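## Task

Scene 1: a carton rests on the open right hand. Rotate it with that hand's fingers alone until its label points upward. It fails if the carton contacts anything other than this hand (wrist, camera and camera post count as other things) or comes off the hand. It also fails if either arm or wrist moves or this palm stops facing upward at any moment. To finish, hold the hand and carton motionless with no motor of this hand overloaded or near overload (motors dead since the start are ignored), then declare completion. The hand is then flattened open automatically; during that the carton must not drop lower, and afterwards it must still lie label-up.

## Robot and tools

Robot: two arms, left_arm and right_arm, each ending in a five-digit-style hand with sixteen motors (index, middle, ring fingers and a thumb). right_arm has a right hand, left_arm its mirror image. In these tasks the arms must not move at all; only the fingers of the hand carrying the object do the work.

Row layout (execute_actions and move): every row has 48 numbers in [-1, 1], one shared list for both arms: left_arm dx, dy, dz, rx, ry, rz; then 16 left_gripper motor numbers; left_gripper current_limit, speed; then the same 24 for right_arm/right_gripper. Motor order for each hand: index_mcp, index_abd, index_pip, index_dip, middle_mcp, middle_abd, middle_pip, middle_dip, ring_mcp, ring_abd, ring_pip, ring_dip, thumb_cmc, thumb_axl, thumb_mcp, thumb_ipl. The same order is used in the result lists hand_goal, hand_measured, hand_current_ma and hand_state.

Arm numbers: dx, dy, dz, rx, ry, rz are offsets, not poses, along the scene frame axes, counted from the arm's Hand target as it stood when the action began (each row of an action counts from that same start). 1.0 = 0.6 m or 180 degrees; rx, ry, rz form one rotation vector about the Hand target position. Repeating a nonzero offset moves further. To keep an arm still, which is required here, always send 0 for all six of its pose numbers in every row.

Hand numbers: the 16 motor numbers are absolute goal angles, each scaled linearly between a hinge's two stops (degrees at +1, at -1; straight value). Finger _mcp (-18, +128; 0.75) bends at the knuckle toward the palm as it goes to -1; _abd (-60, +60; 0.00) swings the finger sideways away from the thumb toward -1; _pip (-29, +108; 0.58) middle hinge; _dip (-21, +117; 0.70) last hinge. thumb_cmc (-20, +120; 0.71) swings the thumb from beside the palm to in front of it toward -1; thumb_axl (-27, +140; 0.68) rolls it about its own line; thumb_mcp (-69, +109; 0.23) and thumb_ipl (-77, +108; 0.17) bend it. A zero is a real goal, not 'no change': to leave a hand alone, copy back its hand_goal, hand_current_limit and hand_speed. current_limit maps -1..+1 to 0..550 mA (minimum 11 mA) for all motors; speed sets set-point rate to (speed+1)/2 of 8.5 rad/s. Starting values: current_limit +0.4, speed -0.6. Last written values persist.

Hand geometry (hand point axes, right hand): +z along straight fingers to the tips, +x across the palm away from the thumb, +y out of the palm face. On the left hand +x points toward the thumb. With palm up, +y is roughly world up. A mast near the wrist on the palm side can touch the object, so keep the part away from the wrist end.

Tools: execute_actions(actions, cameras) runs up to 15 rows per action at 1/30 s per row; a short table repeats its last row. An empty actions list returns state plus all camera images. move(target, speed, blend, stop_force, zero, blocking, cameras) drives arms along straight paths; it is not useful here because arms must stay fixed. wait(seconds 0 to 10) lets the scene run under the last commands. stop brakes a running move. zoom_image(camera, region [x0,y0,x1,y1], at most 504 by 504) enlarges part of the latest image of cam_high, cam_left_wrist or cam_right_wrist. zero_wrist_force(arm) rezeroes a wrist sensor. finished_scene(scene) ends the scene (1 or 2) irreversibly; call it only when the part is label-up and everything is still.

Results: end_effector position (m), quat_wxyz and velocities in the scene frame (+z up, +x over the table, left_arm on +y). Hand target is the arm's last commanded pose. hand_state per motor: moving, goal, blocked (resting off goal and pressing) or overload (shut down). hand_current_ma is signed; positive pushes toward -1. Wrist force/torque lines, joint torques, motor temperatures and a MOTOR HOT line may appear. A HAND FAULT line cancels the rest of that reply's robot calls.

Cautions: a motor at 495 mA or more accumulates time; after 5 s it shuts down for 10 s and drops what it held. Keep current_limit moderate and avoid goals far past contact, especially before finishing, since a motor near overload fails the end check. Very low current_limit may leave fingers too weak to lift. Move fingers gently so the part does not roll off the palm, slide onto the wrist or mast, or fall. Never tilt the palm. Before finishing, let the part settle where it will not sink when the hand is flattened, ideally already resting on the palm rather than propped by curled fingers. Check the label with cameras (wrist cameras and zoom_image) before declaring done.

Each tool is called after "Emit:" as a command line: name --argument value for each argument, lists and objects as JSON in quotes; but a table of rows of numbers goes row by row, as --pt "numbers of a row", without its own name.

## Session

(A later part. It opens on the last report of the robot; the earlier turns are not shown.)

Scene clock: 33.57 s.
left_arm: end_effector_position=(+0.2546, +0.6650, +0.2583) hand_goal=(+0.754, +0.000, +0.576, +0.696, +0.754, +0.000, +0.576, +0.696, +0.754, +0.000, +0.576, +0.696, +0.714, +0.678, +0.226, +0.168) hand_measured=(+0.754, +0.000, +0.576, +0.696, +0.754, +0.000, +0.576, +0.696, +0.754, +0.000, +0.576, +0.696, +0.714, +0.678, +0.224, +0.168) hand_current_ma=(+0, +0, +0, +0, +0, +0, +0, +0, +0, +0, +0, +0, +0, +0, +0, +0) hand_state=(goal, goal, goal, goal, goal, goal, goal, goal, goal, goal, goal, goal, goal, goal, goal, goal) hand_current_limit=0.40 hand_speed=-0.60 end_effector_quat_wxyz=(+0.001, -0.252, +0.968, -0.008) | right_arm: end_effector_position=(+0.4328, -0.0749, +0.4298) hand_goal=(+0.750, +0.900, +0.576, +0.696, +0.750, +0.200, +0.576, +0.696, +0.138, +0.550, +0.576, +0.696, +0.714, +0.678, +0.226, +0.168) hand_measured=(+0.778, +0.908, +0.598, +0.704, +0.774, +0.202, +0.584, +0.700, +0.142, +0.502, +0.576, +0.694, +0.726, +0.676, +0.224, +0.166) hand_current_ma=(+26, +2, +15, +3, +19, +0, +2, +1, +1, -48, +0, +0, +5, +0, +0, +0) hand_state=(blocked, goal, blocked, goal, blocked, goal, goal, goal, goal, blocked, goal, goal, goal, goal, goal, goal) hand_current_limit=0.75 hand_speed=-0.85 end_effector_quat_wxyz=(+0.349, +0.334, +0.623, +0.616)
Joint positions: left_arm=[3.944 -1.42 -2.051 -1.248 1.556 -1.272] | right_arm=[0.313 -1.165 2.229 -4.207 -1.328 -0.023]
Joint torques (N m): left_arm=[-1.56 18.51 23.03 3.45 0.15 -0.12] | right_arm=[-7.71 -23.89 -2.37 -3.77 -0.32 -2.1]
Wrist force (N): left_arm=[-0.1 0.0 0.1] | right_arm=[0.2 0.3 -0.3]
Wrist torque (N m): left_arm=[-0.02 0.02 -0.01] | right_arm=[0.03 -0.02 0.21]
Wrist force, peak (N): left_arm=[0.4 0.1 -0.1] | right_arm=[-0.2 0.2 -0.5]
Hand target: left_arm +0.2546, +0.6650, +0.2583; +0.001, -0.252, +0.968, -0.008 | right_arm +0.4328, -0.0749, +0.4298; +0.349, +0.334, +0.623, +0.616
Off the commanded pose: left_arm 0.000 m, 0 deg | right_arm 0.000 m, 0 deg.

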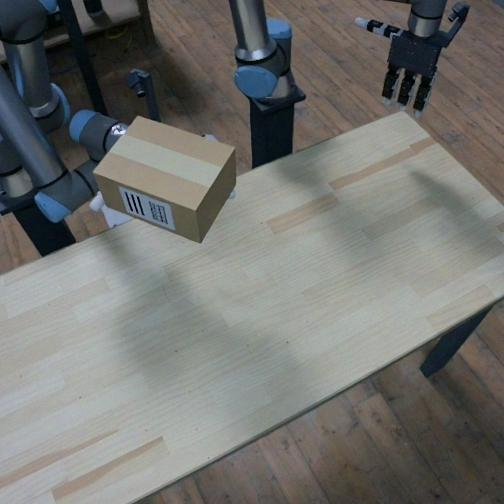

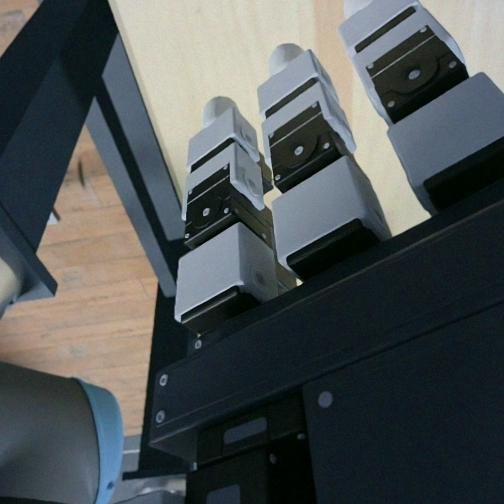

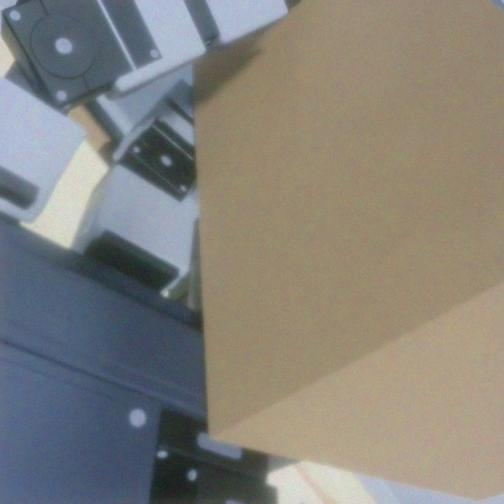

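Emit:
execute_actions --actions '[[[0,0,0,0,0,0,0.754,0,0.576,0.696,0.754,0,0.576,0.696,0.754,0,0.576,0.696,0.714,0.678,0.226,0.168,0.4,-0.6,0,0,0,0,0,0,0.75,0.9,0.576,0.696,0.75,0.2,0.576,0.696,0.45,0.5,0.576,0.696,0.83,0.678,0.226,0.168,0.75,-0.85]],[[0,0,0,0,0,0,0.754,0,0.576,0.696,0.754,0,0.576,0.696,0.754,0,0.576,0.696,0.714,0.678,0.226,0.168,0.4,-0.6,0,0,0,0,0,0,0.75,0.9,0.576,0.696,0.75,0.2,0.576,0.696,0.45,0.5,0.576,0.696,0.83,0.678,-0.17,0.168,0.75,-0.85]],[[0,0,0,0,0,0,0.754,0,0.576,0.696,0.754,0,0.576,0.696,0.754,0,0.576,0.696,0.714,0.678,0.226,0.168,0.4,-0.6,0,0,0,0,0,0,0.75,0.9,0.576,0.696,0.75,0.2,0.576,0.696,0.45,0.5,0.576,0.696,0.83,0.678,-0.17,0.168,0.75,-0.85]],[[0,0,0,0,0,0,0.754,0,0.576,0.696,0.754,0,0.576,0.696,0.754,0,0.576,0.696,0.714,0.678,0.226,0.168,0.4,-0.6,0,0,0,0,0,0,0.68,0.9,0.576,0.696,0.75,0.2,0.576,0.696,0.45,0.5,0.576,0.696,0.66,0.678,-0.17,0.168,0.75,-0.85]]]' --cameras '["all"]'

Emit:
zoom_image --camera "cam_high" --region '[60, 50, 280, 270]'

Scene clock: 37.43 s.
left_arm: end_effector_position=(+0.2546, +0.6650, +0.2583) hand_goal=(+0.754, +0.000, +0.576, +0.696, +0.754, +0.000, +0.576, +0.696, +0.754, +0.000, +0.576, +0.696, +0.714, +0.678, +0.226, +0.168) hand_measured=(+0.754, +0.000, +0.576, +0.696, +0.754, +0.000, +0.576, +0.696, +0.754, +0.000, +0.576, +0.696, +0.714, +0.678, +0.224, +0.168) hand_current_ma=(+0, +0, +0, +0, +0, +0, +0, +0, +0, +0, +0, +0, +0, +0, +0, +0) hand_state=(goal, goal, goal, goal, goal, goal, goal, goal, goal, goal, goal, goal, goal, goal, goal, goal) hand_current_limit=0.40 hand_speed=-0.60 end_effector_quat_wxyz=(+0.001, -0.252, +0.968, -0.008) | right_arm: end_effector_position=(+0.4328, -0.0749, +0.4298) hand_goal=(+0.680, +0.900, +0.576, +0.696, +0.750, +0.200, +0.576, +0.696, +0.450, +0.500, +0.576, +0.696, +0.660, +0.678, -0.170, +0.168) hand_measured=(+0.720, +0.908, +0.598, +0.702, +0.774, +0.202, +0.584, +0.698, +0.458, +0.488, +0.578, +0.696, +0.688, +0.680, -0.168, +0.166) hand_current_ma=(+47, +2, +16, +2, +19, +0, +2, +0, +3, -4, +0, +0, +24, +0, +1, +0) hand_state=(blocked, goal, blocked, goal, blocked, goal, goal, goal, goal, goal, goal, goal, blocked, goal, goal, goal) hand_current_limit=0.75 hand_speed=-0.85 end_effector_quat_wxyz=(+0.349, +0.334, +0.623, +0.616)
Joint positions: left_arm=[3.944 -1.42 -2.051 -1.248 1.556 -1.272] | right_arm=[0.313 -1.165 2.229 -4.207 -1.328 -0.023]
Joint torques (N m): left_arm=[-0.99 18.89 23.56 3.49 0.12 -0.14] | right_arm=[-7.21 -23.84 -1.99 -3.79 -0.31 -2.16]
Wrist force (N): left_arm=[0.0 0.1 -0.3] | right_arm=[0.0 0.3 -0.1]
Wrist torque (N m): left_arm=[0.03 0.00 -0.01] | right_arm=[0.04 0.00 0.18]
Wrist force, peak (N): left_arm=[0.4 -0.1 -0.1] | right_arm=[0.0 0.4 -0.4]
Hand target: left_arm +0.2546, +0.6650, +0.2583; +0.001, -0.252, +0.968, -0.008 | right_arm +0.4328, -0.0749, +0.4298; +0.349, +0.334, +0.623, +0.616
Off the commanded pose: left_arm 0.000 m, 0 deg | right_arm 0.000 m, 0 deg.

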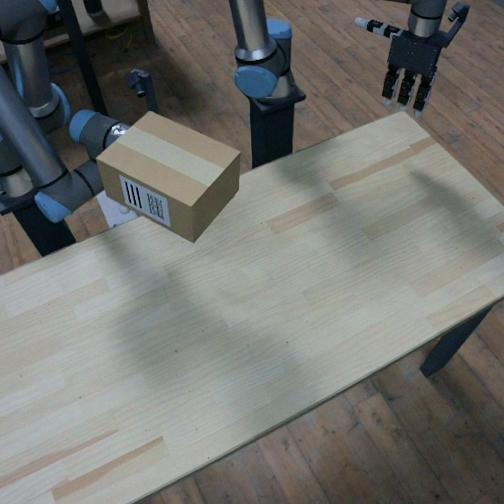

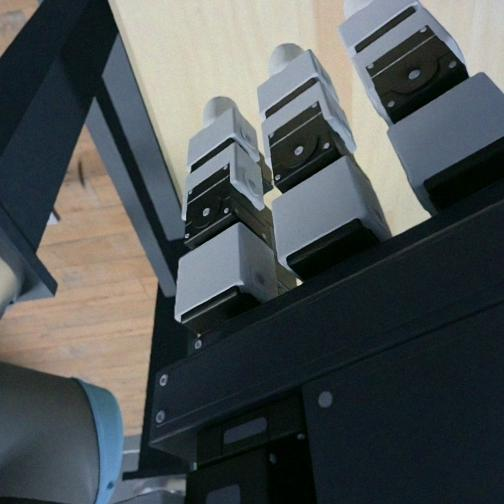

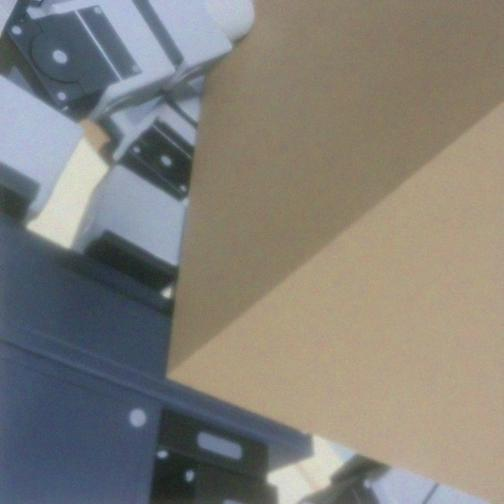

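Scaled by 2.291 from the camera's 504x504 image, which has a finer 720x720 frame.

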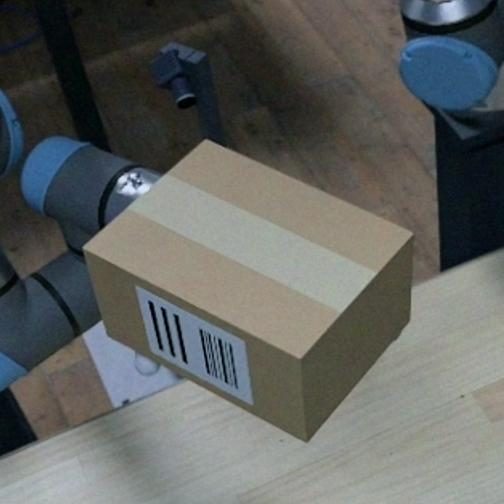

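Emit:
execute_actions --actions '[[[0,0,0,0,0,0,0.754,0,0.576,0.696,0.754,0,0.576,0.696,0.754,0,0.576,0.696,0.714,0.678,0.226,0.168,0.4,-0.6,0,0,0,0,0,0,0.575,0.9,0.576,0.696,0.75,0.2,0.576,0.696,0.45,0.5,0.576,0.696,0.514,0.678,-0.17,0.168,0.75,-0.9]],[[0,0,0,0,0,0,0.754,0,0.576,0.696,0.754,0,0.576,0.696,0.754,0,0.576,0.696,0.714,0.678,0.226,0.168,0.4,-0.6,0,0,0,0,0,0,0.384,0.9,0.576,0.696,0.75,0.2,0.576,0.696,0.45,0.5,0.576,0.696,0.343,0.678,-0.17,0.168,0.75,-0.9]]]' --cameras '["all"]'

Emit:
zoom_image --camera "cam_high" --region '[60, 50, 280, 270]'

Scene clock: 39.73 s.
left_arm: end_effector_position=(+0.2546, +0.6650, +0.2583) hand_goal=(+0.754, +0.000, +0.576, +0.696, +0.754, +0.000, +0.576, +0.696, +0.754, +0.000, +0.576, +0.696, +0.714, +0.678, +0.226, +0.168) hand_measured=(+0.754, +0.000, +0.576, +0.696, +0.754, +0.000, +0.576, +0.696, +0.754, +0.000, +0.576, +0.696, +0.714, +0.678, +0.224, +0.168) hand_current_ma=(+0, +0, +0, +0, +0, +0, +0, +0, +0, +0, +0, +0, +0, +0, +0, +0) hand_state=(goal, goal, goal, goal, goal, goal, goal, goal, goal, goal, goal, goal, goal, goal, goal, goal) hand_current_limit=0.40 hand_speed=-0.60 end_effector_quat_wxyz=(+0.001, -0.252, +0.968, -0.008) | right_arm: end_effector_position=(+0.4328, -0.0749, +0.4298) hand_goal=(+0.384, +0.900, +0.576, +0.696, +0.750, +0.200, +0.576, +0.696, +0.450, +0.500, +0.576, +0.696, +0.344, +0.678, -0.170, +0.168) hand_measured=(+0.420, +0.906, +0.588, +0.700, +0.774, +0.202, +0.584, +0.698, +0.458, +0.496, +0.578, +0.696, +0.362, +0.680, -0.168, +0.166) hand_current_ma=(+41, +1, +5, +1, +19, +0, +2, +0, +3, -1, +0, +0, +12, +0, +0, +0) hand_state=(blocked, goal, goal, goal, blocked, goal, goal, goal, goal, goal, goal, goal, goal, goal, goal, goal) hand_current_limit=0.75 hand_speed=-0.90 end_effector_quat_wxyz=(+0.349, +0.334, +0.623, +0.616)
Joint positions: left_arm=[3.944 -1.42 -2.051 -1.248 1.556 -1.272] | right_arm=[0.313 -1.165 2.229 -4.207 -1.328 -0.023]
Joint torques (N m): left_arm=[-1.37 19.15 22.99 3.48 0.22 -0.15] | right_arm=[-7.36 -23.03 -2.11 -3.74 -0.38 -2.19]
Wrist force (N): left_arm=[0.1 0.1 -0.1] | right_arm=[0.0 0.0 -0.3]
Wrist torque (N m): left_arm=[0.01 0.00 0.01] | right_arm=[0.00 0.00 0.13]
Wrist force, peak (N): left_arm=[0.3 -0.1 -0.3] | right_arm=[0.1 0.4 -0.4]
Hand target: left_arm +0.2546, +0.6650, +0.2583; +0.001, -0.252, +0.968, -0.008 | right_arm +0.4328, -0.0749, +0.4298; +0.349, +0.334, +0.623, +0.616
Off the commanded pose: left_arm 0.000 m, 0 deg | right_arm 0.000 m, 0 deg.

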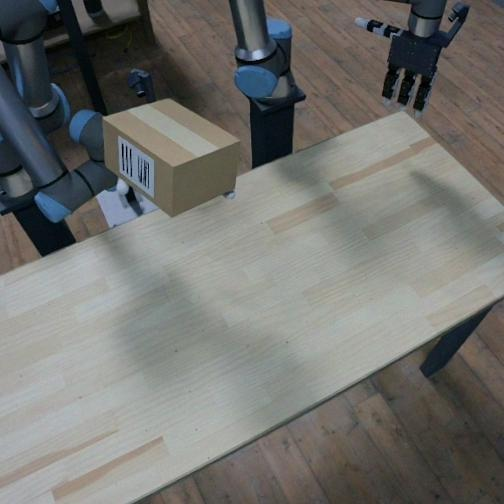

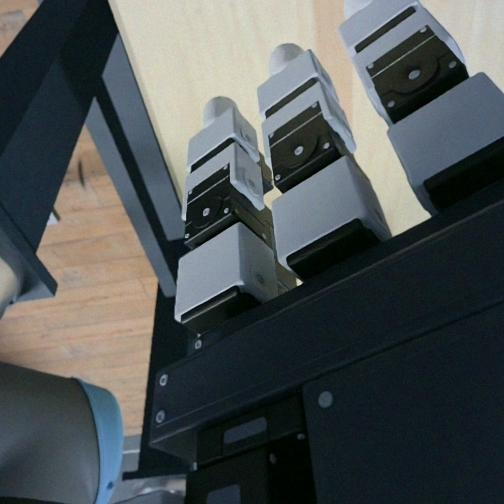

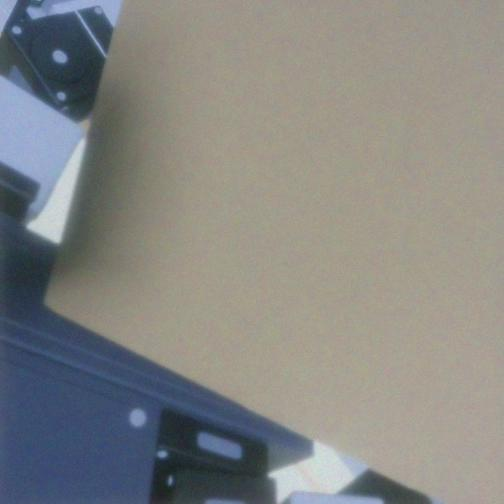

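Scaled by 2.291 from the camera's 504x504 image, which has a finer 720x720 frame.

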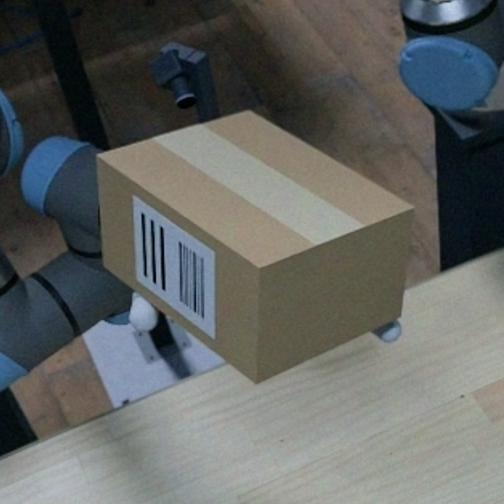

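Emit:
execute_actions --actions '[[[0,0,0,0,0,0,0.754,0,0.576,0.696,0.754,0,0.576,0.696,0.754,0,0.576,0.696,0.714,0.678,0.226,0.168,0.4,-0.6,0,0,0,0,0,0,0.384,0.9,0.576,0.696,0.75,0.2,0.576,0.696,0.45,0.5,0.576,0.696,0.32,0.678,-0.34,0.168,0.75,-0.9]],[[0,0,0,0,0,0,0.754,0,0.576,0.696,0.754,0,0.576,0.696,0.754,0,0.576,0.696,0.714,0.678,0.226,0.168,0.4,-0.6,0,0,0,0,0,0,0.15,0.9,0.576,0.696,0.75,0.2,0.576,0.696,0.45,0.5,0.576,0.696,0.157,0.678,-0.34,0.168,0.75,-0.9]]]' --cameras '["all"]'

Emit:
zoom_image --camera "cam_high" --region '[60, 50, 280, 270]'

Scene clock: 42.70 s.
left_arm: end_effector_position=(+0.2546, +0.6650, +0.2583) hand_goal=(+0.754, +0.000, +0.576, +0.696, +0.754, +0.000, +0.576, +0.696, +0.754, +0.000, +0.576, +0.696, +0.714, +0.678, +0.226, +0.168) hand_measured=(+0.754, +0.000, +0.576, +0.696, +0.754, +0.000, +0.576, +0.696, +0.754, +0.000, +0.576, +0.696, +0.714, +0.678, +0.224, +0.168) hand_current_ma=(+0, +0, +0, +0, +0, +0, +0, +0, +0, +0, +0, +0, +0, +0, +0, +0) hand_state=(goal, goal, goal, goal, goal, goal, goal, goal, goal, goal, goal, goal, goal, goal, goal, goal) hand_current_limit=0.40 hand_speed=-0.60 end_effector_quat_wxyz=(+0.001, -0.252, +0.968, -0.008) | right_arm: end_effector_position=(+0.4328, -0.0749, +0.4298) hand_goal=(+0.150, +0.900, +0.576, +0.696, +0.750, +0.200, +0.576, +0.696, +0.450, +0.500, +0.576, +0.696, +0.158, +0.678, -0.340, +0.168) hand_measured=(+0.176, +0.906, +0.588, +0.700, +0.774, +0.202, +0.584, +0.698, +0.458, +0.496, +0.578, +0.696, +0.170, +0.680, -0.340, +0.166) hand_current_ma=(+24, +1, +5, +1, +19, +0, +2, +0, +3, -1, +0, +0, +6, +0, +0, +0) hand_state=(blocked, goal, goal, goal, blocked, goal, goal, goal, goal, goal, goal, goal, goal, goal, goal, goal) hand_current_limit=0.75 hand_speed=-0.90 end_effector_quat_wxyz=(+0.349, +0.334, +0.623, +0.616)
Joint positions: left_arm=[3.944 -1.42 -2.051 -1.248 1.556 -1.272] | right_arm=[0.313 -1.165 2.229 -4.207 -1.328 -0.023]
Joint torques (N m): left_arm=[-1.58 19.54 23.84 3.59 0.19 -0.14] | right_arm=[-6.87 -22.88 -1.98 -3.64 -0.38 -2.22]
Wrist force (N): left_arm=[0.0 0.0 -0.1] | right_arm=[-0.1 0.2 -0.2]
Wrist torque (N m): left_arm=[0.00 0.00 0.00] | right_arm=[0.01 0.01 0.09]
Wrist force, peak (N): left_arm=[0.4 -0.1 -0.1] | right_arm=[0.5 0.3 -0.4]
Hand target: left_arm +0.2546, +0.6650, +0.2583; +0.001, -0.252, +0.968, -0.008 | right_arm +0.4328, -0.0749, +0.4298; +0.349, +0.334, +0.623, +0.616
Off the commanded pose: left_arm 0.000 m, 0 deg | right_arm 0.000 m, 0 deg.

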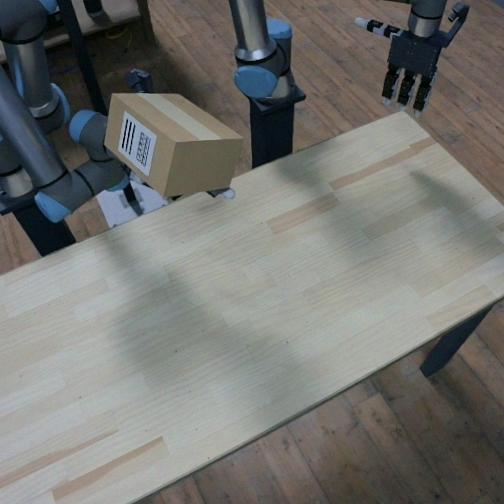

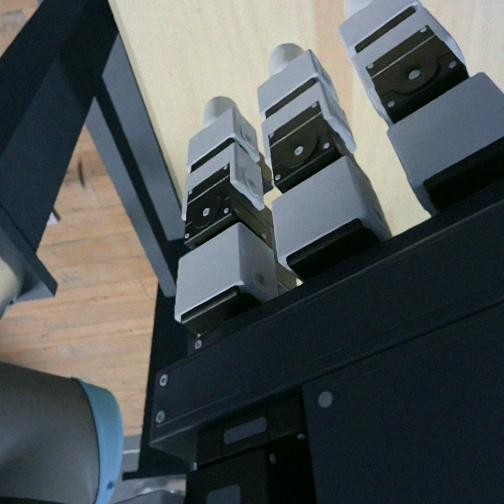

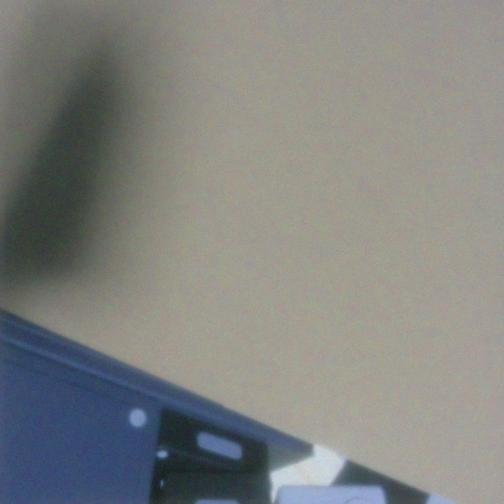

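Scaled by 2.291 from the camera's 504x504 image, which has a finer 720x720 frame.

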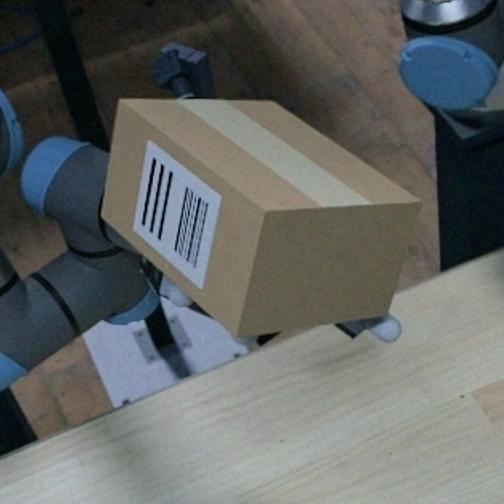

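Emit:
execute_actions --actions '[[[0,0,0,0,0,0,0.754,0,0.576,0.696,0.754,0,0.576,0.696,0.754,0,0.576,0.696,0.714,0.678,0.226,0.168,0.4,-0.6,0,0,0,0,0,0,0.08,0.8,0.576,0.696,0.75,0.2,0.576,0.696,0.45,0.3,0.576,0.696,0.07,0.678,-0.34,0.168,0.75,-0.9]],[[0,0,0,0,0,0,0.754,0,0.576,0.696,0.754,0,0.576,0.696,0.754,0,0.576,0.696,0.714,0.678,0.226,0.168,0.4,-0.6,0,0,0,0,0,0,0.014,0.667,0.576,0.696,0.75,0.2,0.576,0.696,0.45,0.1,0.576,0.696,-0.05,0.678,-0.34,0.168,0.75,-0.9]]]' --cameras '["all"]'

Emit:
zoom_image --camera "cam_high" --region '[60, 50, 280, 270]'

Scene clock: 45.73 s.
left_arm: end_effector_position=(+0.2546, +0.6650, +0.2583) hand_goal=(+0.754, +0.000, +0.576, +0.696, +0.754, +0.000, +0.576, +0.696, +0.754, +0.000, +0.576, +0.696, +0.714, +0.678, +0.226, +0.168) hand_measured=(+0.754, +0.000, +0.576, +0.696, +0.754, +0.000, +0.576, +0.696, +0.754, +0.000, +0.576, +0.696, +0.714, +0.678, +0.224, +0.168) hand_current_ma=(+0, +0, +0, +0, +0, +0, +0, +0, +0, +0, +0, +0, +0, +0, +0, +0) hand_state=(goal, goal, goal, goal, goal, goal, goal, goal, goal, goal, goal, goal, goal, goal, goal, goal) hand_current_limit=0.40 hand_speed=-0.60 end_effector_quat_wxyz=(+0.001, -0.252, +0.968, -0.008) | right_arm: end_effector_position=(+0.4328, -0.0749, +0.4298) hand_goal=(+0.014, +0.668, +0.576, +0.696, +0.750, +0.200, +0.576, +0.696, +0.450, +0.100, +0.576, +0.696, -0.050, +0.678, -0.340, +0.168) hand_measured=(+0.032, +0.688, +0.586, +0.700, +0.774, +0.202, +0.584, +0.698, +0.466, +0.100, +0.582, +0.696, -0.040, +0.680, -0.340, +0.166) hand_current_ma=(+12, +11, +5, +1, +19, +0, +2, +0, +10, +0, +2, +0, +5, +0, +0, +0) hand_state=(goal, blocked, goal, goal, blocked, goal, goal, goal, goal, goal, goal, goal, goal, goal, goal, goal) hand_current_limit=0.75 hand_speed=-0.90 end_effector_quat_wxyz=(+0.349, +0.334, +0.623, +0.616)
Joint positions: left_arm=[3.944 -1.42 -2.051 -1.248 1.556 -1.272] | right_arm=[0.313 -1.165 2.229 -4.207 -1.328 -0.023]
Joint torques (N m): left_arm=[-1.39 19.65 24.42 3.69 0.16 -0.13] | right_arm=[-7.47 -22.72 -2.59 -3.66 -0.17 -2.25]
Wrist force (N): left_arm=[0.2 -0.2 0.1] | right_arm=[0.0 0.0 -0.2]
Wrist torque (N m): left_arm=[-0.04 -0.02 0.03] | right_arm=[0.02 0.00 0.04]
Wrist force, peak (N): left_arm=[0.1 -0.3 -0.4] | right_arm=[0.3 0.5 -0.2]
Hand target: left_arm +0.2546, +0.6650, +0.2583; +0.001, -0.252, +0.968, -0.008 | right_arm +0.4328, -0.0749, +0.4298; +0.349, +0.334, +0.623, +0.616
Off the commanded pose: left_arm 0.000 m, 0 deg | right_arm 0.000 m, 0 deg.

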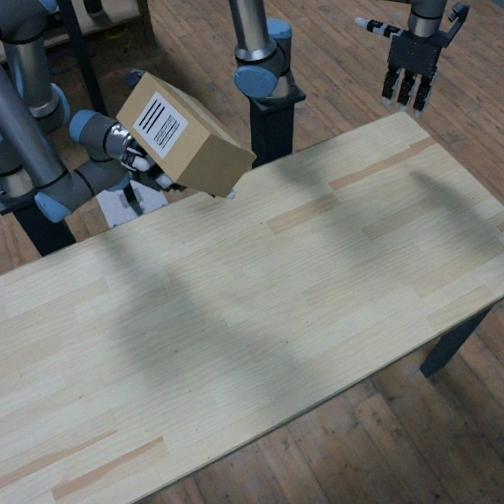

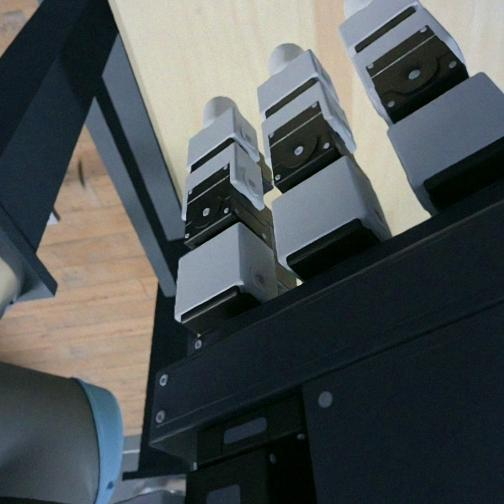

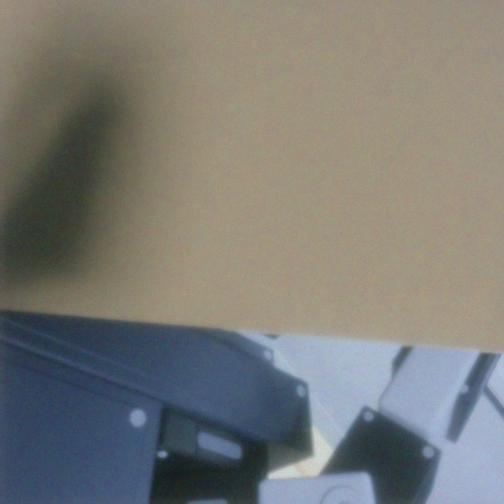

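Scaled by 2.291 from the camera's 504x504 image, which has a finer 720x720 frame.

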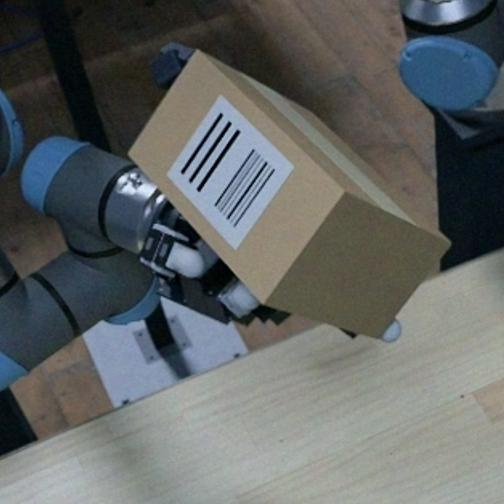

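Emit:
execute_actions --actions '[[[0,0,0,0,0,0,0.754,0,0.576,0.696,0.754,0,0.576,0.696,0.754,0,0.576,0.696,0.714,0.678,0.226,0.168,0.4,-0.6,0,0,0,0,0,0,0.0,0.5,0.576,0.696,0.75,0.2,0.576,0.696,0.40,0.0,0.576,0.696,-0.2,0.678,-0.34,0.168,0.75,-0.92]],[[0,0,0,0,0,0,0.754,0,0.576,0.696,0.754,0,0.576,0.696,0.754,0,0.576,0.696,0.714,0.678,0.226,0.168,0.4,-0.6,0,0,0,0,0,0,0.0,0.42,0.576,0.696,0.75,0.2,0.576,0.696,0.40,0.0,0.576,0.696,-0.25,0.678,-0.34,0.168,0.75,-0.92]]]' --cameras '["all"]'

Emit:
zoom_image --camera "cam_high" --region '[60, 50, 280, 270]'

Scene clock: 47.73 s.
left_arm: end_effector_position=(+0.2546, +0.6650, +0.2583) hand_goal=(+0.754, +0.000, +0.576, +0.696, +0.754, +0.000, +0.576, +0.696, +0.754, +0.000, +0.576, +0.696, +0.714, +0.678, +0.226, +0.168) hand_measured=(+0.754, +0.000, +0.576, +0.696, +0.754, +0.000, +0.576, +0.696, +0.754, +0.000, +0.576, +0.696, +0.714, +0.678, +0.224, +0.168) hand_current_ma=(+0, +0, +0, +0, +0, +0, +0, +0, +0, +0, +0, +0, +0, +0, +0, +0) hand_state=(goal, goal, goal, goal, goal, goal, goal, goal, goal, goal, goal, goal, goal, goal, goal, goal) hand_current_limit=0.40 hand_speed=-0.60 end_effector_quat_wxyz=(+0.001, -0.252, +0.968, -0.008) | right_arm: end_effector_position=(+0.4328, -0.0749, +0.4298) hand_goal=(+0.000, +0.420, +0.576, +0.696, +0.750, +0.200, +0.576, +0.696, +0.400, +0.000, +0.576, +0.696, -0.250, +0.678, -0.340, +0.168) hand_measured=(+0.008, +0.446, +0.580, +0.698, +0.774, +0.202, +0.584, +0.698, +0.440, -0.008, +0.584, +0.696, -0.242, +0.680, -0.342, +0.166) hand_current_ma=(+3, +17, +1, +0, +19, +0, +2, +0, +46, -2, +3, +0, +3, +0, +0, +0) hand_state=(goal, blocked, goal, goal, blocked, goal, goal, goal, blocked, goal, goal, goal, goal, goal, goal, goal) hand_current_limit=0.75 hand_speed=-0.92 end_effector_quat_wxyz=(+0.349, +0.334, +0.623, +0.616)
Joint positions: left_arm=[3.944 -1.42 -2.051 -1.248 1.556 -1.272] | right_arm=[0.313 -1.165 2.229 -4.207 -1.328 -0.023]
Joint torques (N m): left_arm=[-1.42 19.68 24.3 3.67 0.13 -0.01] | right_arm=[-7.45 -22.87 -2.25 -3.64 -0.22 -2.19]
Wrist force (N): left_arm=[0.1 0.1 -0.1] | right_arm=[0.2 0.1 -0.1]
Wrist torque (N m): left_arm=[0.02 -0.01 0.01] | right_arm=[0.02 -0.02 0.01]
Wrist force, peak (N): left_arm=[-0.1 -0.3 -0.3] | right_arm=[-0.2 0.4 -0.6]
Hand target: left_arm +0.2546, +0.6650, +0.2583; +0.001, -0.252, +0.968, -0.008 | right_arm +0.4328, -0.0749, +0.4298; +0.349, +0.334, +0.623, +0.616
Off the commanded pose: left_arm 0.000 m, 0 deg | right_arm 0.000 m, 0 deg.

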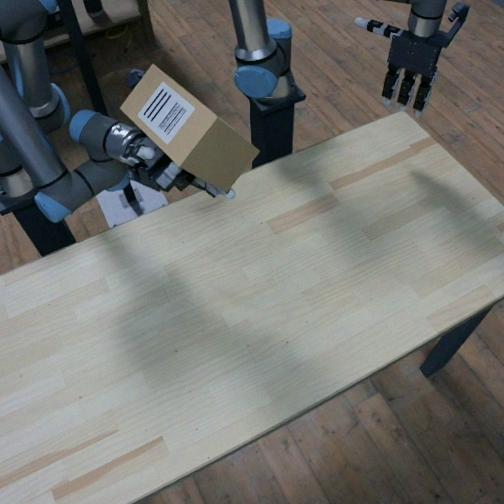

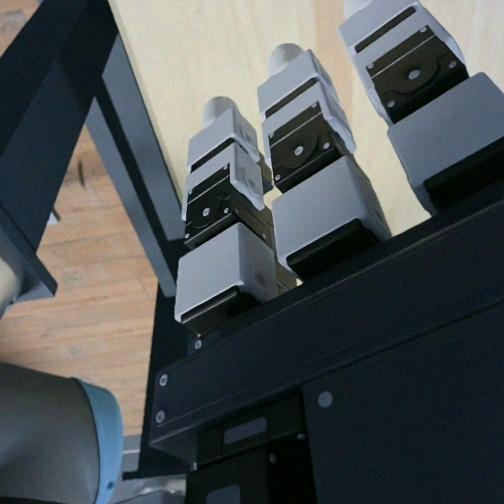

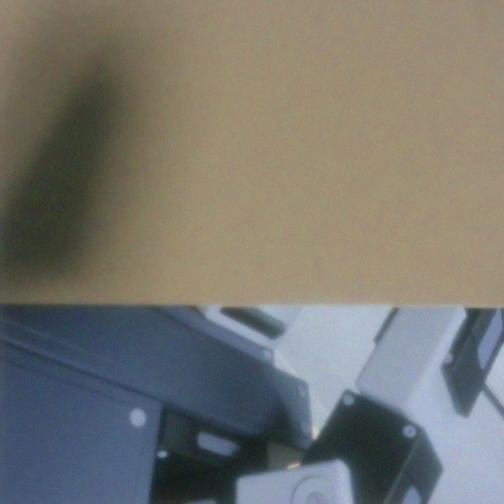

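Scaled by 2.291 from the camera's 504x504 image, which has a finer 720x720 frame.

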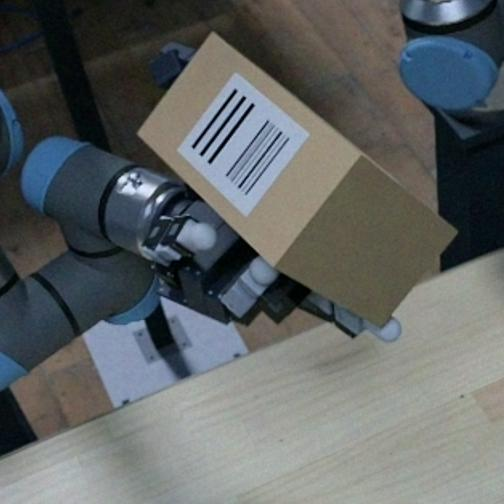

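Emit:
execute_actions --actions '[[[0,0,0,0,0,0,0.754,0,0.576,0.696,0.754,0,0.576,0.696,0.754,0,0.576,0.696,0.714,0.678,0.226,0.168,0.4,-0.6,0,0,0,0,0,0,0.0,0.3,0.576,0.696,0.75,0.2,0.576,0.696,0.50,0.0,0.576,0.696,-0.35,0.678,-0.34,0.168,0.75,-0.93]],[[0,0,0,0,0,0,0.754,0,0.576,0.696,0.754,0,0.576,0.696,0.754,0,0.576,0.696,0.714,0.678,0.226,0.168,0.4,-0.6,0,0,0,0,0,0,0.0,0.2,0.576,0.696,0.75,0.2,0.576,0.696,0.60,0.0,0.576,0.696,-0.42,0.678,-0.34,0.168,0.75,-0.93]]]' --cameras '["all"]'

Emit:
zoom_image --camera "cam_high" --region '[60, 50, 280, 270]'

Scene clock: 49.53 s.
left_arm: end_effector_position=(+0.2546, +0.6650, +0.2583) hand_goal=(+0.754, +0.000, +0.576, +0.696, +0.754, +0.000, +0.576, +0.696, +0.754, +0.000, +0.576, +0.696, +0.714, +0.678, +0.226, +0.168) hand_measured=(+0.754, +0.000, +0.576, +0.696, +0.754, +0.000, +0.576, +0.696, +0.754, +0.000, +0.576, +0.696, +0.714, +0.678, +0.224, +0.168) hand_current_ma=(+0, +0, +0, +0, +0, +0, +0, +0, +0, +0, +0, +0, +0, +0, +0, +0) hand_state=(goal, goal, goal, goal, goal, goal, goal, goal, goal, goal, goal, goal, goal, goal, goal, goal) hand_current_limit=0.40 hand_speed=-0.60 end_effector_quat_wxyz=(+0.001, -0.252, +0.968, -0.008) | right_arm: end_effector_position=(+0.4328, -0.0749, +0.4298) hand_goal=(+0.000, +0.200, +0.576, +0.696, +0.750, +0.200, +0.576, +0.696, +0.600, +0.000, +0.576, +0.696, -0.420, +0.678, -0.340, +0.168) hand_measured=(+0.008, +0.208, +0.580, +0.698, +0.774, +0.202, +0.584, +0.698, +0.620, -0.008, +0.584, +0.696, -0.414, +0.680, -0.342, +0.166) hand_current_ma=(+3, +2, +1, +0, +19, +0, +2, +0, +14, -2, +3, +0, +1, +0, +0, +0) hand_state=(goal, goal, goal, goal, blocked, goal, goal, goal, goal, goal, goal, goal, goal, goal, goal, goal) hand_current_limit=0.75 hand_speed=-0.93 end_effector_quat_wxyz=(+0.349, +0.334, +0.623, +0.616)
Joint positions: left_arm=[3.944 -1.42 -2.051 -1.248 1.556 -1.272] | right_arm=[0.313 -1.165 2.229 -4.207 -1.328 -0.023]
Joint torques (N m): left_arm=[-1 19.83 24.26 3.76 0.2 -0.15] | right_arm=[-7.61 -22.32 -2.37 -3.49 -0.2 -2.06]
Wrist force (N): left_arm=[-0.2 -0.3 -0.1] | right_arm=[0.0 0.2 -0.2]
Wrist torque (N m): left_arm=[-0.03 0.02 0.00] | right_arm=[0.06 0.00 -0.03]
Wrist force, peak (N): left_arm=[-0.1 -0.2 -0.4] | right_arm=[0.2 0.3 -0.4]
Hand target: left_arm +0.2546, +0.6650, +0.2583; +0.001, -0.252, +0.968, -0.008 | right_arm +0.4328, -0.0749, +0.4298; +0.349, +0.334, +0.623, +0.616
Off the commanded pose: left_arm 0.000 m, 0 deg | right_arm 0.000 m, 0 deg.

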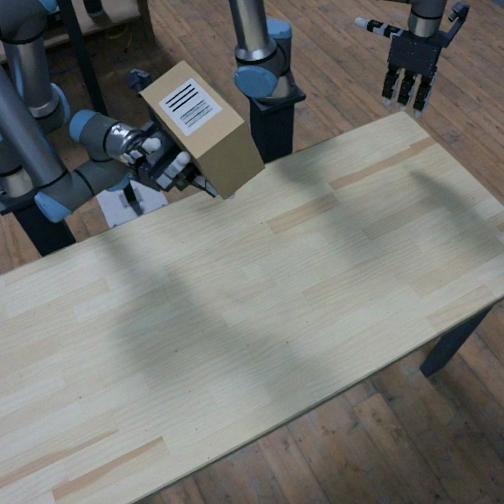

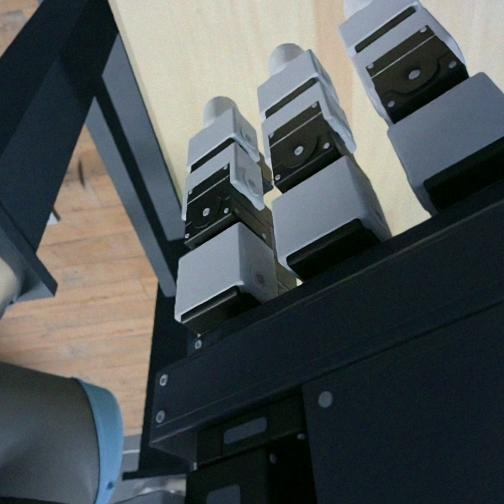

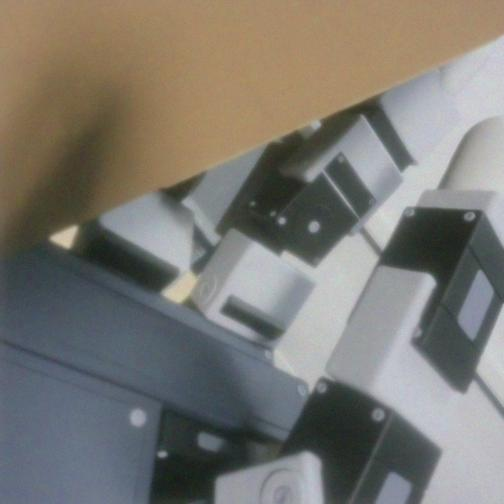

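Scaled by 2.291 from the camera's 504x504 image, which has a finer 720x720 frame.

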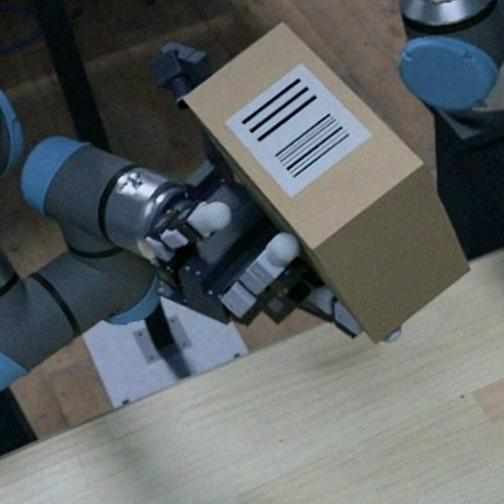

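Emit:
execute_actions --actions '[[[0,0,0,0,0,0,0.754,0,0.576,0.696,0.754,0,0.576,0.696,0.754,0,0.576,0.696,0.714,0.678,0.226,0.168,0.4,-0.6,0,0,0,0,0,0,0.0,0.2,0.576,0.696,0.75,0.2,0.576,0.696,0.68,0.0,0.576,0.696,-0.42,0.678,-0.34,0.168,0.75,-0.94]],[[0,0,0,0,0,0,0.754,0,0.576,0.696,0.754,0,0.576,0.696,0.754,0,0.576,0.696,0.714,0.678,0.226,0.168,0.4,-0.6,0,0,0,0,0,0,0.0,0.2,0.576,0.696,0.75,0.2,0.576,0.696,0.754,0.0,0.576,0.696,-0.42,0.678,-0.34,0.168,0.75,-0.94]]]' --cameras '["all"]'

Emit:
zoom_image --camera "cam_high" --region '[60, 50, 280, 270]'

Scene clock: 52.00 s.
left_arm: end_effector_position=(+0.2546, +0.6650, +0.2583) hand_goal=(+0.754, +0.000, +0.576, +0.696, +0.754, +0.000, +0.576, +0.696, +0.754, +0.000, +0.576, +0.696, +0.714, +0.678, +0.226, +0.168) hand_measured=(+0.754, +0.000, +0.576, +0.696, +0.754, +0.000, +0.576, +0.696, +0.754, +0.000, +0.576, +0.696, +0.714, +0.678, +0.224, +0.168) hand_current_ma=(+0, +0, +0, +0, +0, +0, +0, +0, +0, +0, +0, +0, +0, +0, +0, +0) hand_state=(goal, goal, goal, goal, goal, goal, goal, goal, goal, goal, goal, goal, goal, goal, goal, goal) hand_current_limit=0.40 hand_speed=-0.60 end_effector_quat_wxyz=(+0.001, -0.252, +0.968, -0.008) | right_arm: end_effector_position=(+0.4328, -0.0749, +0.4298) hand_goal=(+0.000, +0.200, +0.576, +0.696, +0.750, +0.200, +0.576, +0.696, +0.754, +0.000, +0.576, +0.696, -0.420, +0.678, -0.340, +0.168) hand_measured=(+0.008, +0.204, +0.580, +0.698, +0.774, +0.202, +0.584, +0.698, +0.780, -0.004, +0.588, +0.700, -0.414, +0.680, -0.342, +0.166) hand_current_ma=(+3, +1, +1, +0, +19, +0, +2, +0, +22, -1, +6, +1, +1, +0, +0, +0) hand_state=(goal, goal, goal, goal, blocked, goal, goal, goal, blocked, goal, goal, goal, goal, goal, goal, goal) hand_current_limit=0.75 hand_speed=-0.94 end_effector_quat_wxyz=(+0.349, +0.334, +0.623, +0.616)
Joint positions: left_arm=[3.944 -1.42 -2.051 -1.248 1.556 -1.272] | right_arm=[0.313 -1.165 2.229 -4.207 -1.328 -0.023]
Joint torques (N m): left_arm=[-0.49 19.94 24.31 3.8 0.1 -0.07] | right_arm=[-7.06 -22.13 -2.22 -3.43 -0.13 -2.21]
Wrist force (N): left_arm=[-0.2 -0.3 -0.2] | right_arm=[0.1 0.1 -0.3]
Wrist torque (N m): left_arm=[-0.03 0.03 -0.01] | right_arm=[0.07 -0.01 -0.06]
Wrist force, peak (N): left_arm=[-0.2 -0.3 -0.2] | right_arm=[0.1 0.6 -0.3]
Hand target: left_arm +0.2546, +0.6650, +0.2583; +0.001, -0.252, +0.968, -0.008 | right_arm +0.4328, -0.0749, +0.4298; +0.349, +0.334, +0.623, +0.616
Off the commanded pose: left_arm 0.000 m, 0 deg | right_arm 0.000 m, 0 deg.

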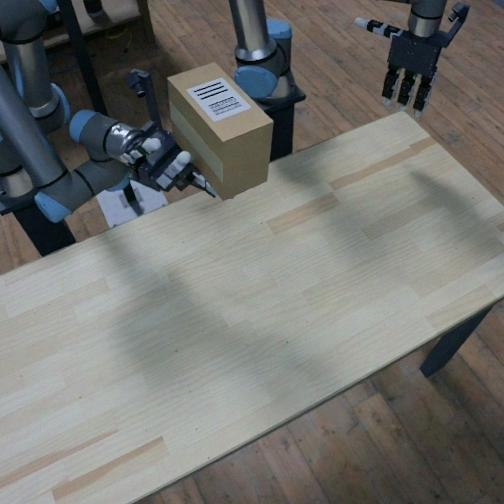

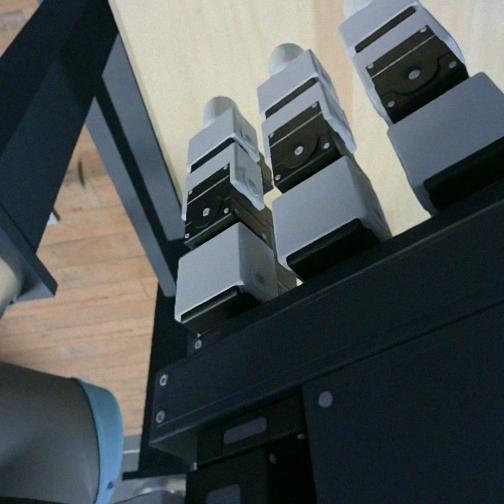

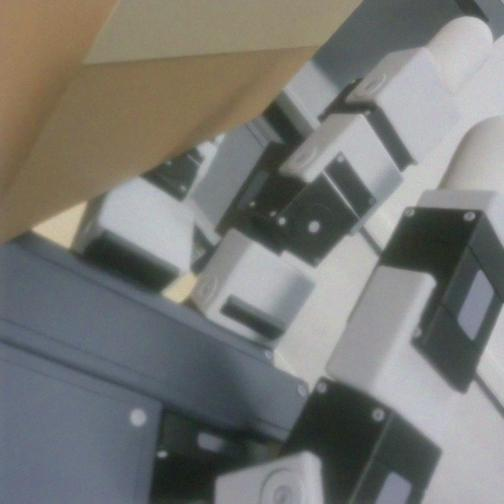

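Scaled by 2.291 from the camera's 504x504 image, which has a finer 720x720 frame.

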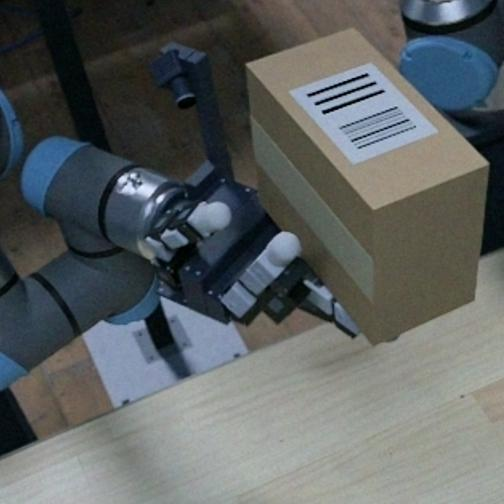

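Emit:
execute_actions --actions '[[[0,0,0,0,0,0,0.754,0,0.576,0.696,0.754,0,0.576,0.696,0.754,0,0.576,0.696,0.714,0.678,0.226,0.168,0.4,-0.6,0,0,0,0,0,0,0.0,0.9,0.576,0.696,0.75,0.2,0.576,0.696,0.754,0.0,0.576,0.696,0.2,0.678,-0.34,0.168,0.75,-0.75]],[[0,0,0,0,0,0,0.754,0,0.576,0.696,0.754,0,0.576,0.696,0.754,0,0.576,0.696,0.714,0.678,0.226,0.168,0.4,-0.6,0,0,0,0,0,0,0.0,0.9,0.576,0.696,0.75,0.2,0.576,0.696,0.754,0.0,0.576,0.696,0.714,0.678,0.226,0.168,0.75,-0.75]],[[0,0,0,0,0,0,0.754,0,0.576,0.696,0.754,0,0.576,0.696,0.754,0,0.576,0.696,0.714,0.678,0.226,0.168,0.4,-0.6,0,0,0,0,0,0,0.85,0.9,0.576,0.696,0.75,0.2,0.576,0.696,0.754,0.0,0.576,0.696,0.714,0.678,0.226,0.168,0.75,-0.7]],[[0,0,0,0,0,0,0.754,0,0.576,0.696,0.754,0,0.576,0.696,0.754,0,0.576,0.696,0.714,0.678,0.226,0.168,0.4,-0.6,0,0,0,0,0,0,0.85,0.9,0.576,0.696,0.75,0.2,0.576,0.696,0.754,0.0,0.576,0.696,0.714,0.678,0.226,0.168,0.75,-0.7]]]' --cameras '["all"]'

Emit:
zoom_image --camera "cam_high" --region '[60, 50, 280, 270]'

Scene clock: 56.17 s.
left_arm: end_effector_position=(+0.2546, +0.6650, +0.2583) hand_goal=(+0.754, +0.000, +0.576, +0.696, +0.754, +0.000, +0.576, +0.696, +0.754, +0.000, +0.576, +0.696, +0.714, +0.678, +0.226, +0.168) hand_measured=(+0.754, +0.000, +0.576, +0.696, +0.754, +0.000, +0.576, +0.696, +0.754, +0.000, +0.576, +0.696, +0.714, +0.678, +0.224, +0.168) hand_current_ma=(+0, +0, +0, +0, +0, +0, +0, +0, +0, +0, +0, +0, +0, +0, +0, +0) hand_state=(goal, goal, goal, goal, goal, goal, goal, goal, goal, goal, goal, goal, goal, goal, goal, goal) hand_current_limit=0.40 hand_speed=-0.60 end_effector_quat_wxyz=(+0.001, -0.252, +0.968, -0.008) | right_arm: end_effector_position=(+0.4328, -0.0749, +0.4298) hand_goal=(+0.850, +0.900, +0.576, +0.696, +0.750, +0.200, +0.576, +0.696, +0.754, +0.000, +0.576, +0.696, +0.714, +0.678, +0.226, +0.168) hand_measured=(+0.854, +0.900, +0.580, +0.698, +0.774, +0.202, +0.584, +0.698, +0.780, -0.004, +0.588, +0.700, +0.720, +0.680, +0.224, +0.166) hand_current_ma=(+1, +0, +1, +0, +19, +0, +2, +0, +22, -1, +6, +1, +2, +0, -1, +0) hand_state=(goal, goal, goal, goal, blocked, goal, goal, goal, blocked, goal, goal, goal, goal, goal, goal, goal) hand_current_limit=0.75 hand_speed=-0.70 end_effector_quat_wxyz=(+0.349, +0.334, +0.623, +0.616)
Joint positions: left_arm=[3.944 -1.42 -2.051 -1.248 1.556 -1.272] | right_arm=[0.313 -1.165 2.229 -4.207 -1.328 -0.023]
Joint torques (N m): left_arm=[-0.71 20.31 24.94 3.81 0.2 -0.16] | right_arm=[-7.43 -21.87 -2.27 -3.19 -0.22 -2.16]
Wrist force (N): left_arm=[-0.2 0.1 -0.2] | right_arm=[0.0 0.1 -0.2]
Wrist torque (N m): left_arm=[0.02 0.02 -0.01] | right_arm=[0.06 0.00 -0.01]
Wrist force, peak (N): left_arm=[-0.3 -0.3 -0.4] | right_arm=[0.0 0.4 -0.4]
Hand target: left_arm +0.2546, +0.6650, +0.2583; +0.001, -0.252, +0.968, -0.008 | right_arm +0.4328, -0.0749, +0.4298; +0.349, +0.334, +0.623, +0.616
Off the commanded pose: left_arm 0.000 m, 0 deg | right_arm 0.000 m, 0 deg.

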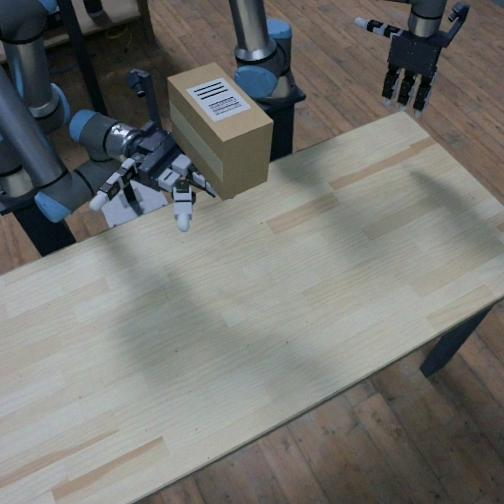

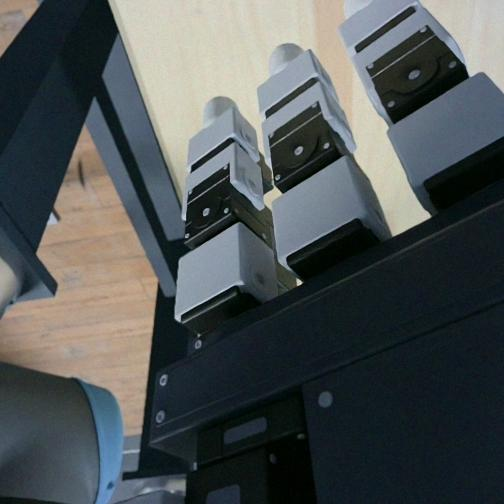

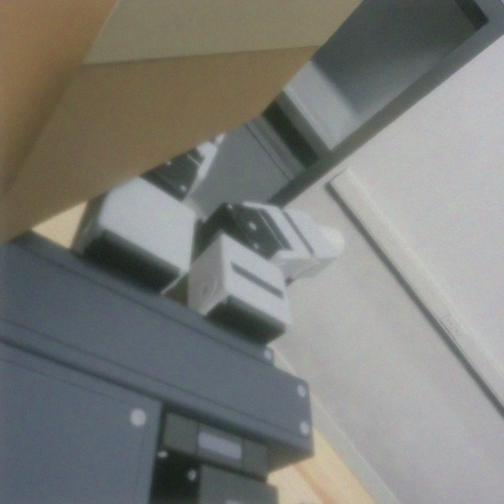

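Scaled by 2.291 from the camera's 504x504 image, which has a finer 720x720 frame.

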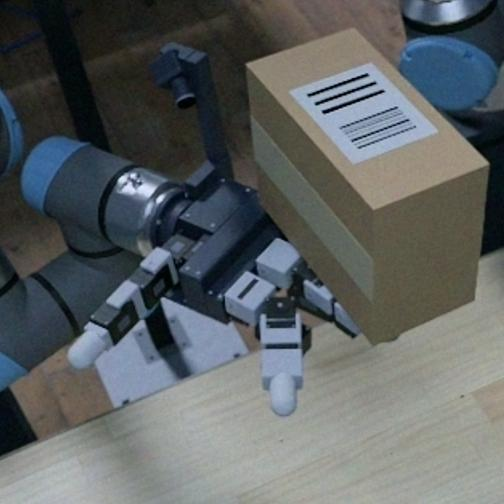

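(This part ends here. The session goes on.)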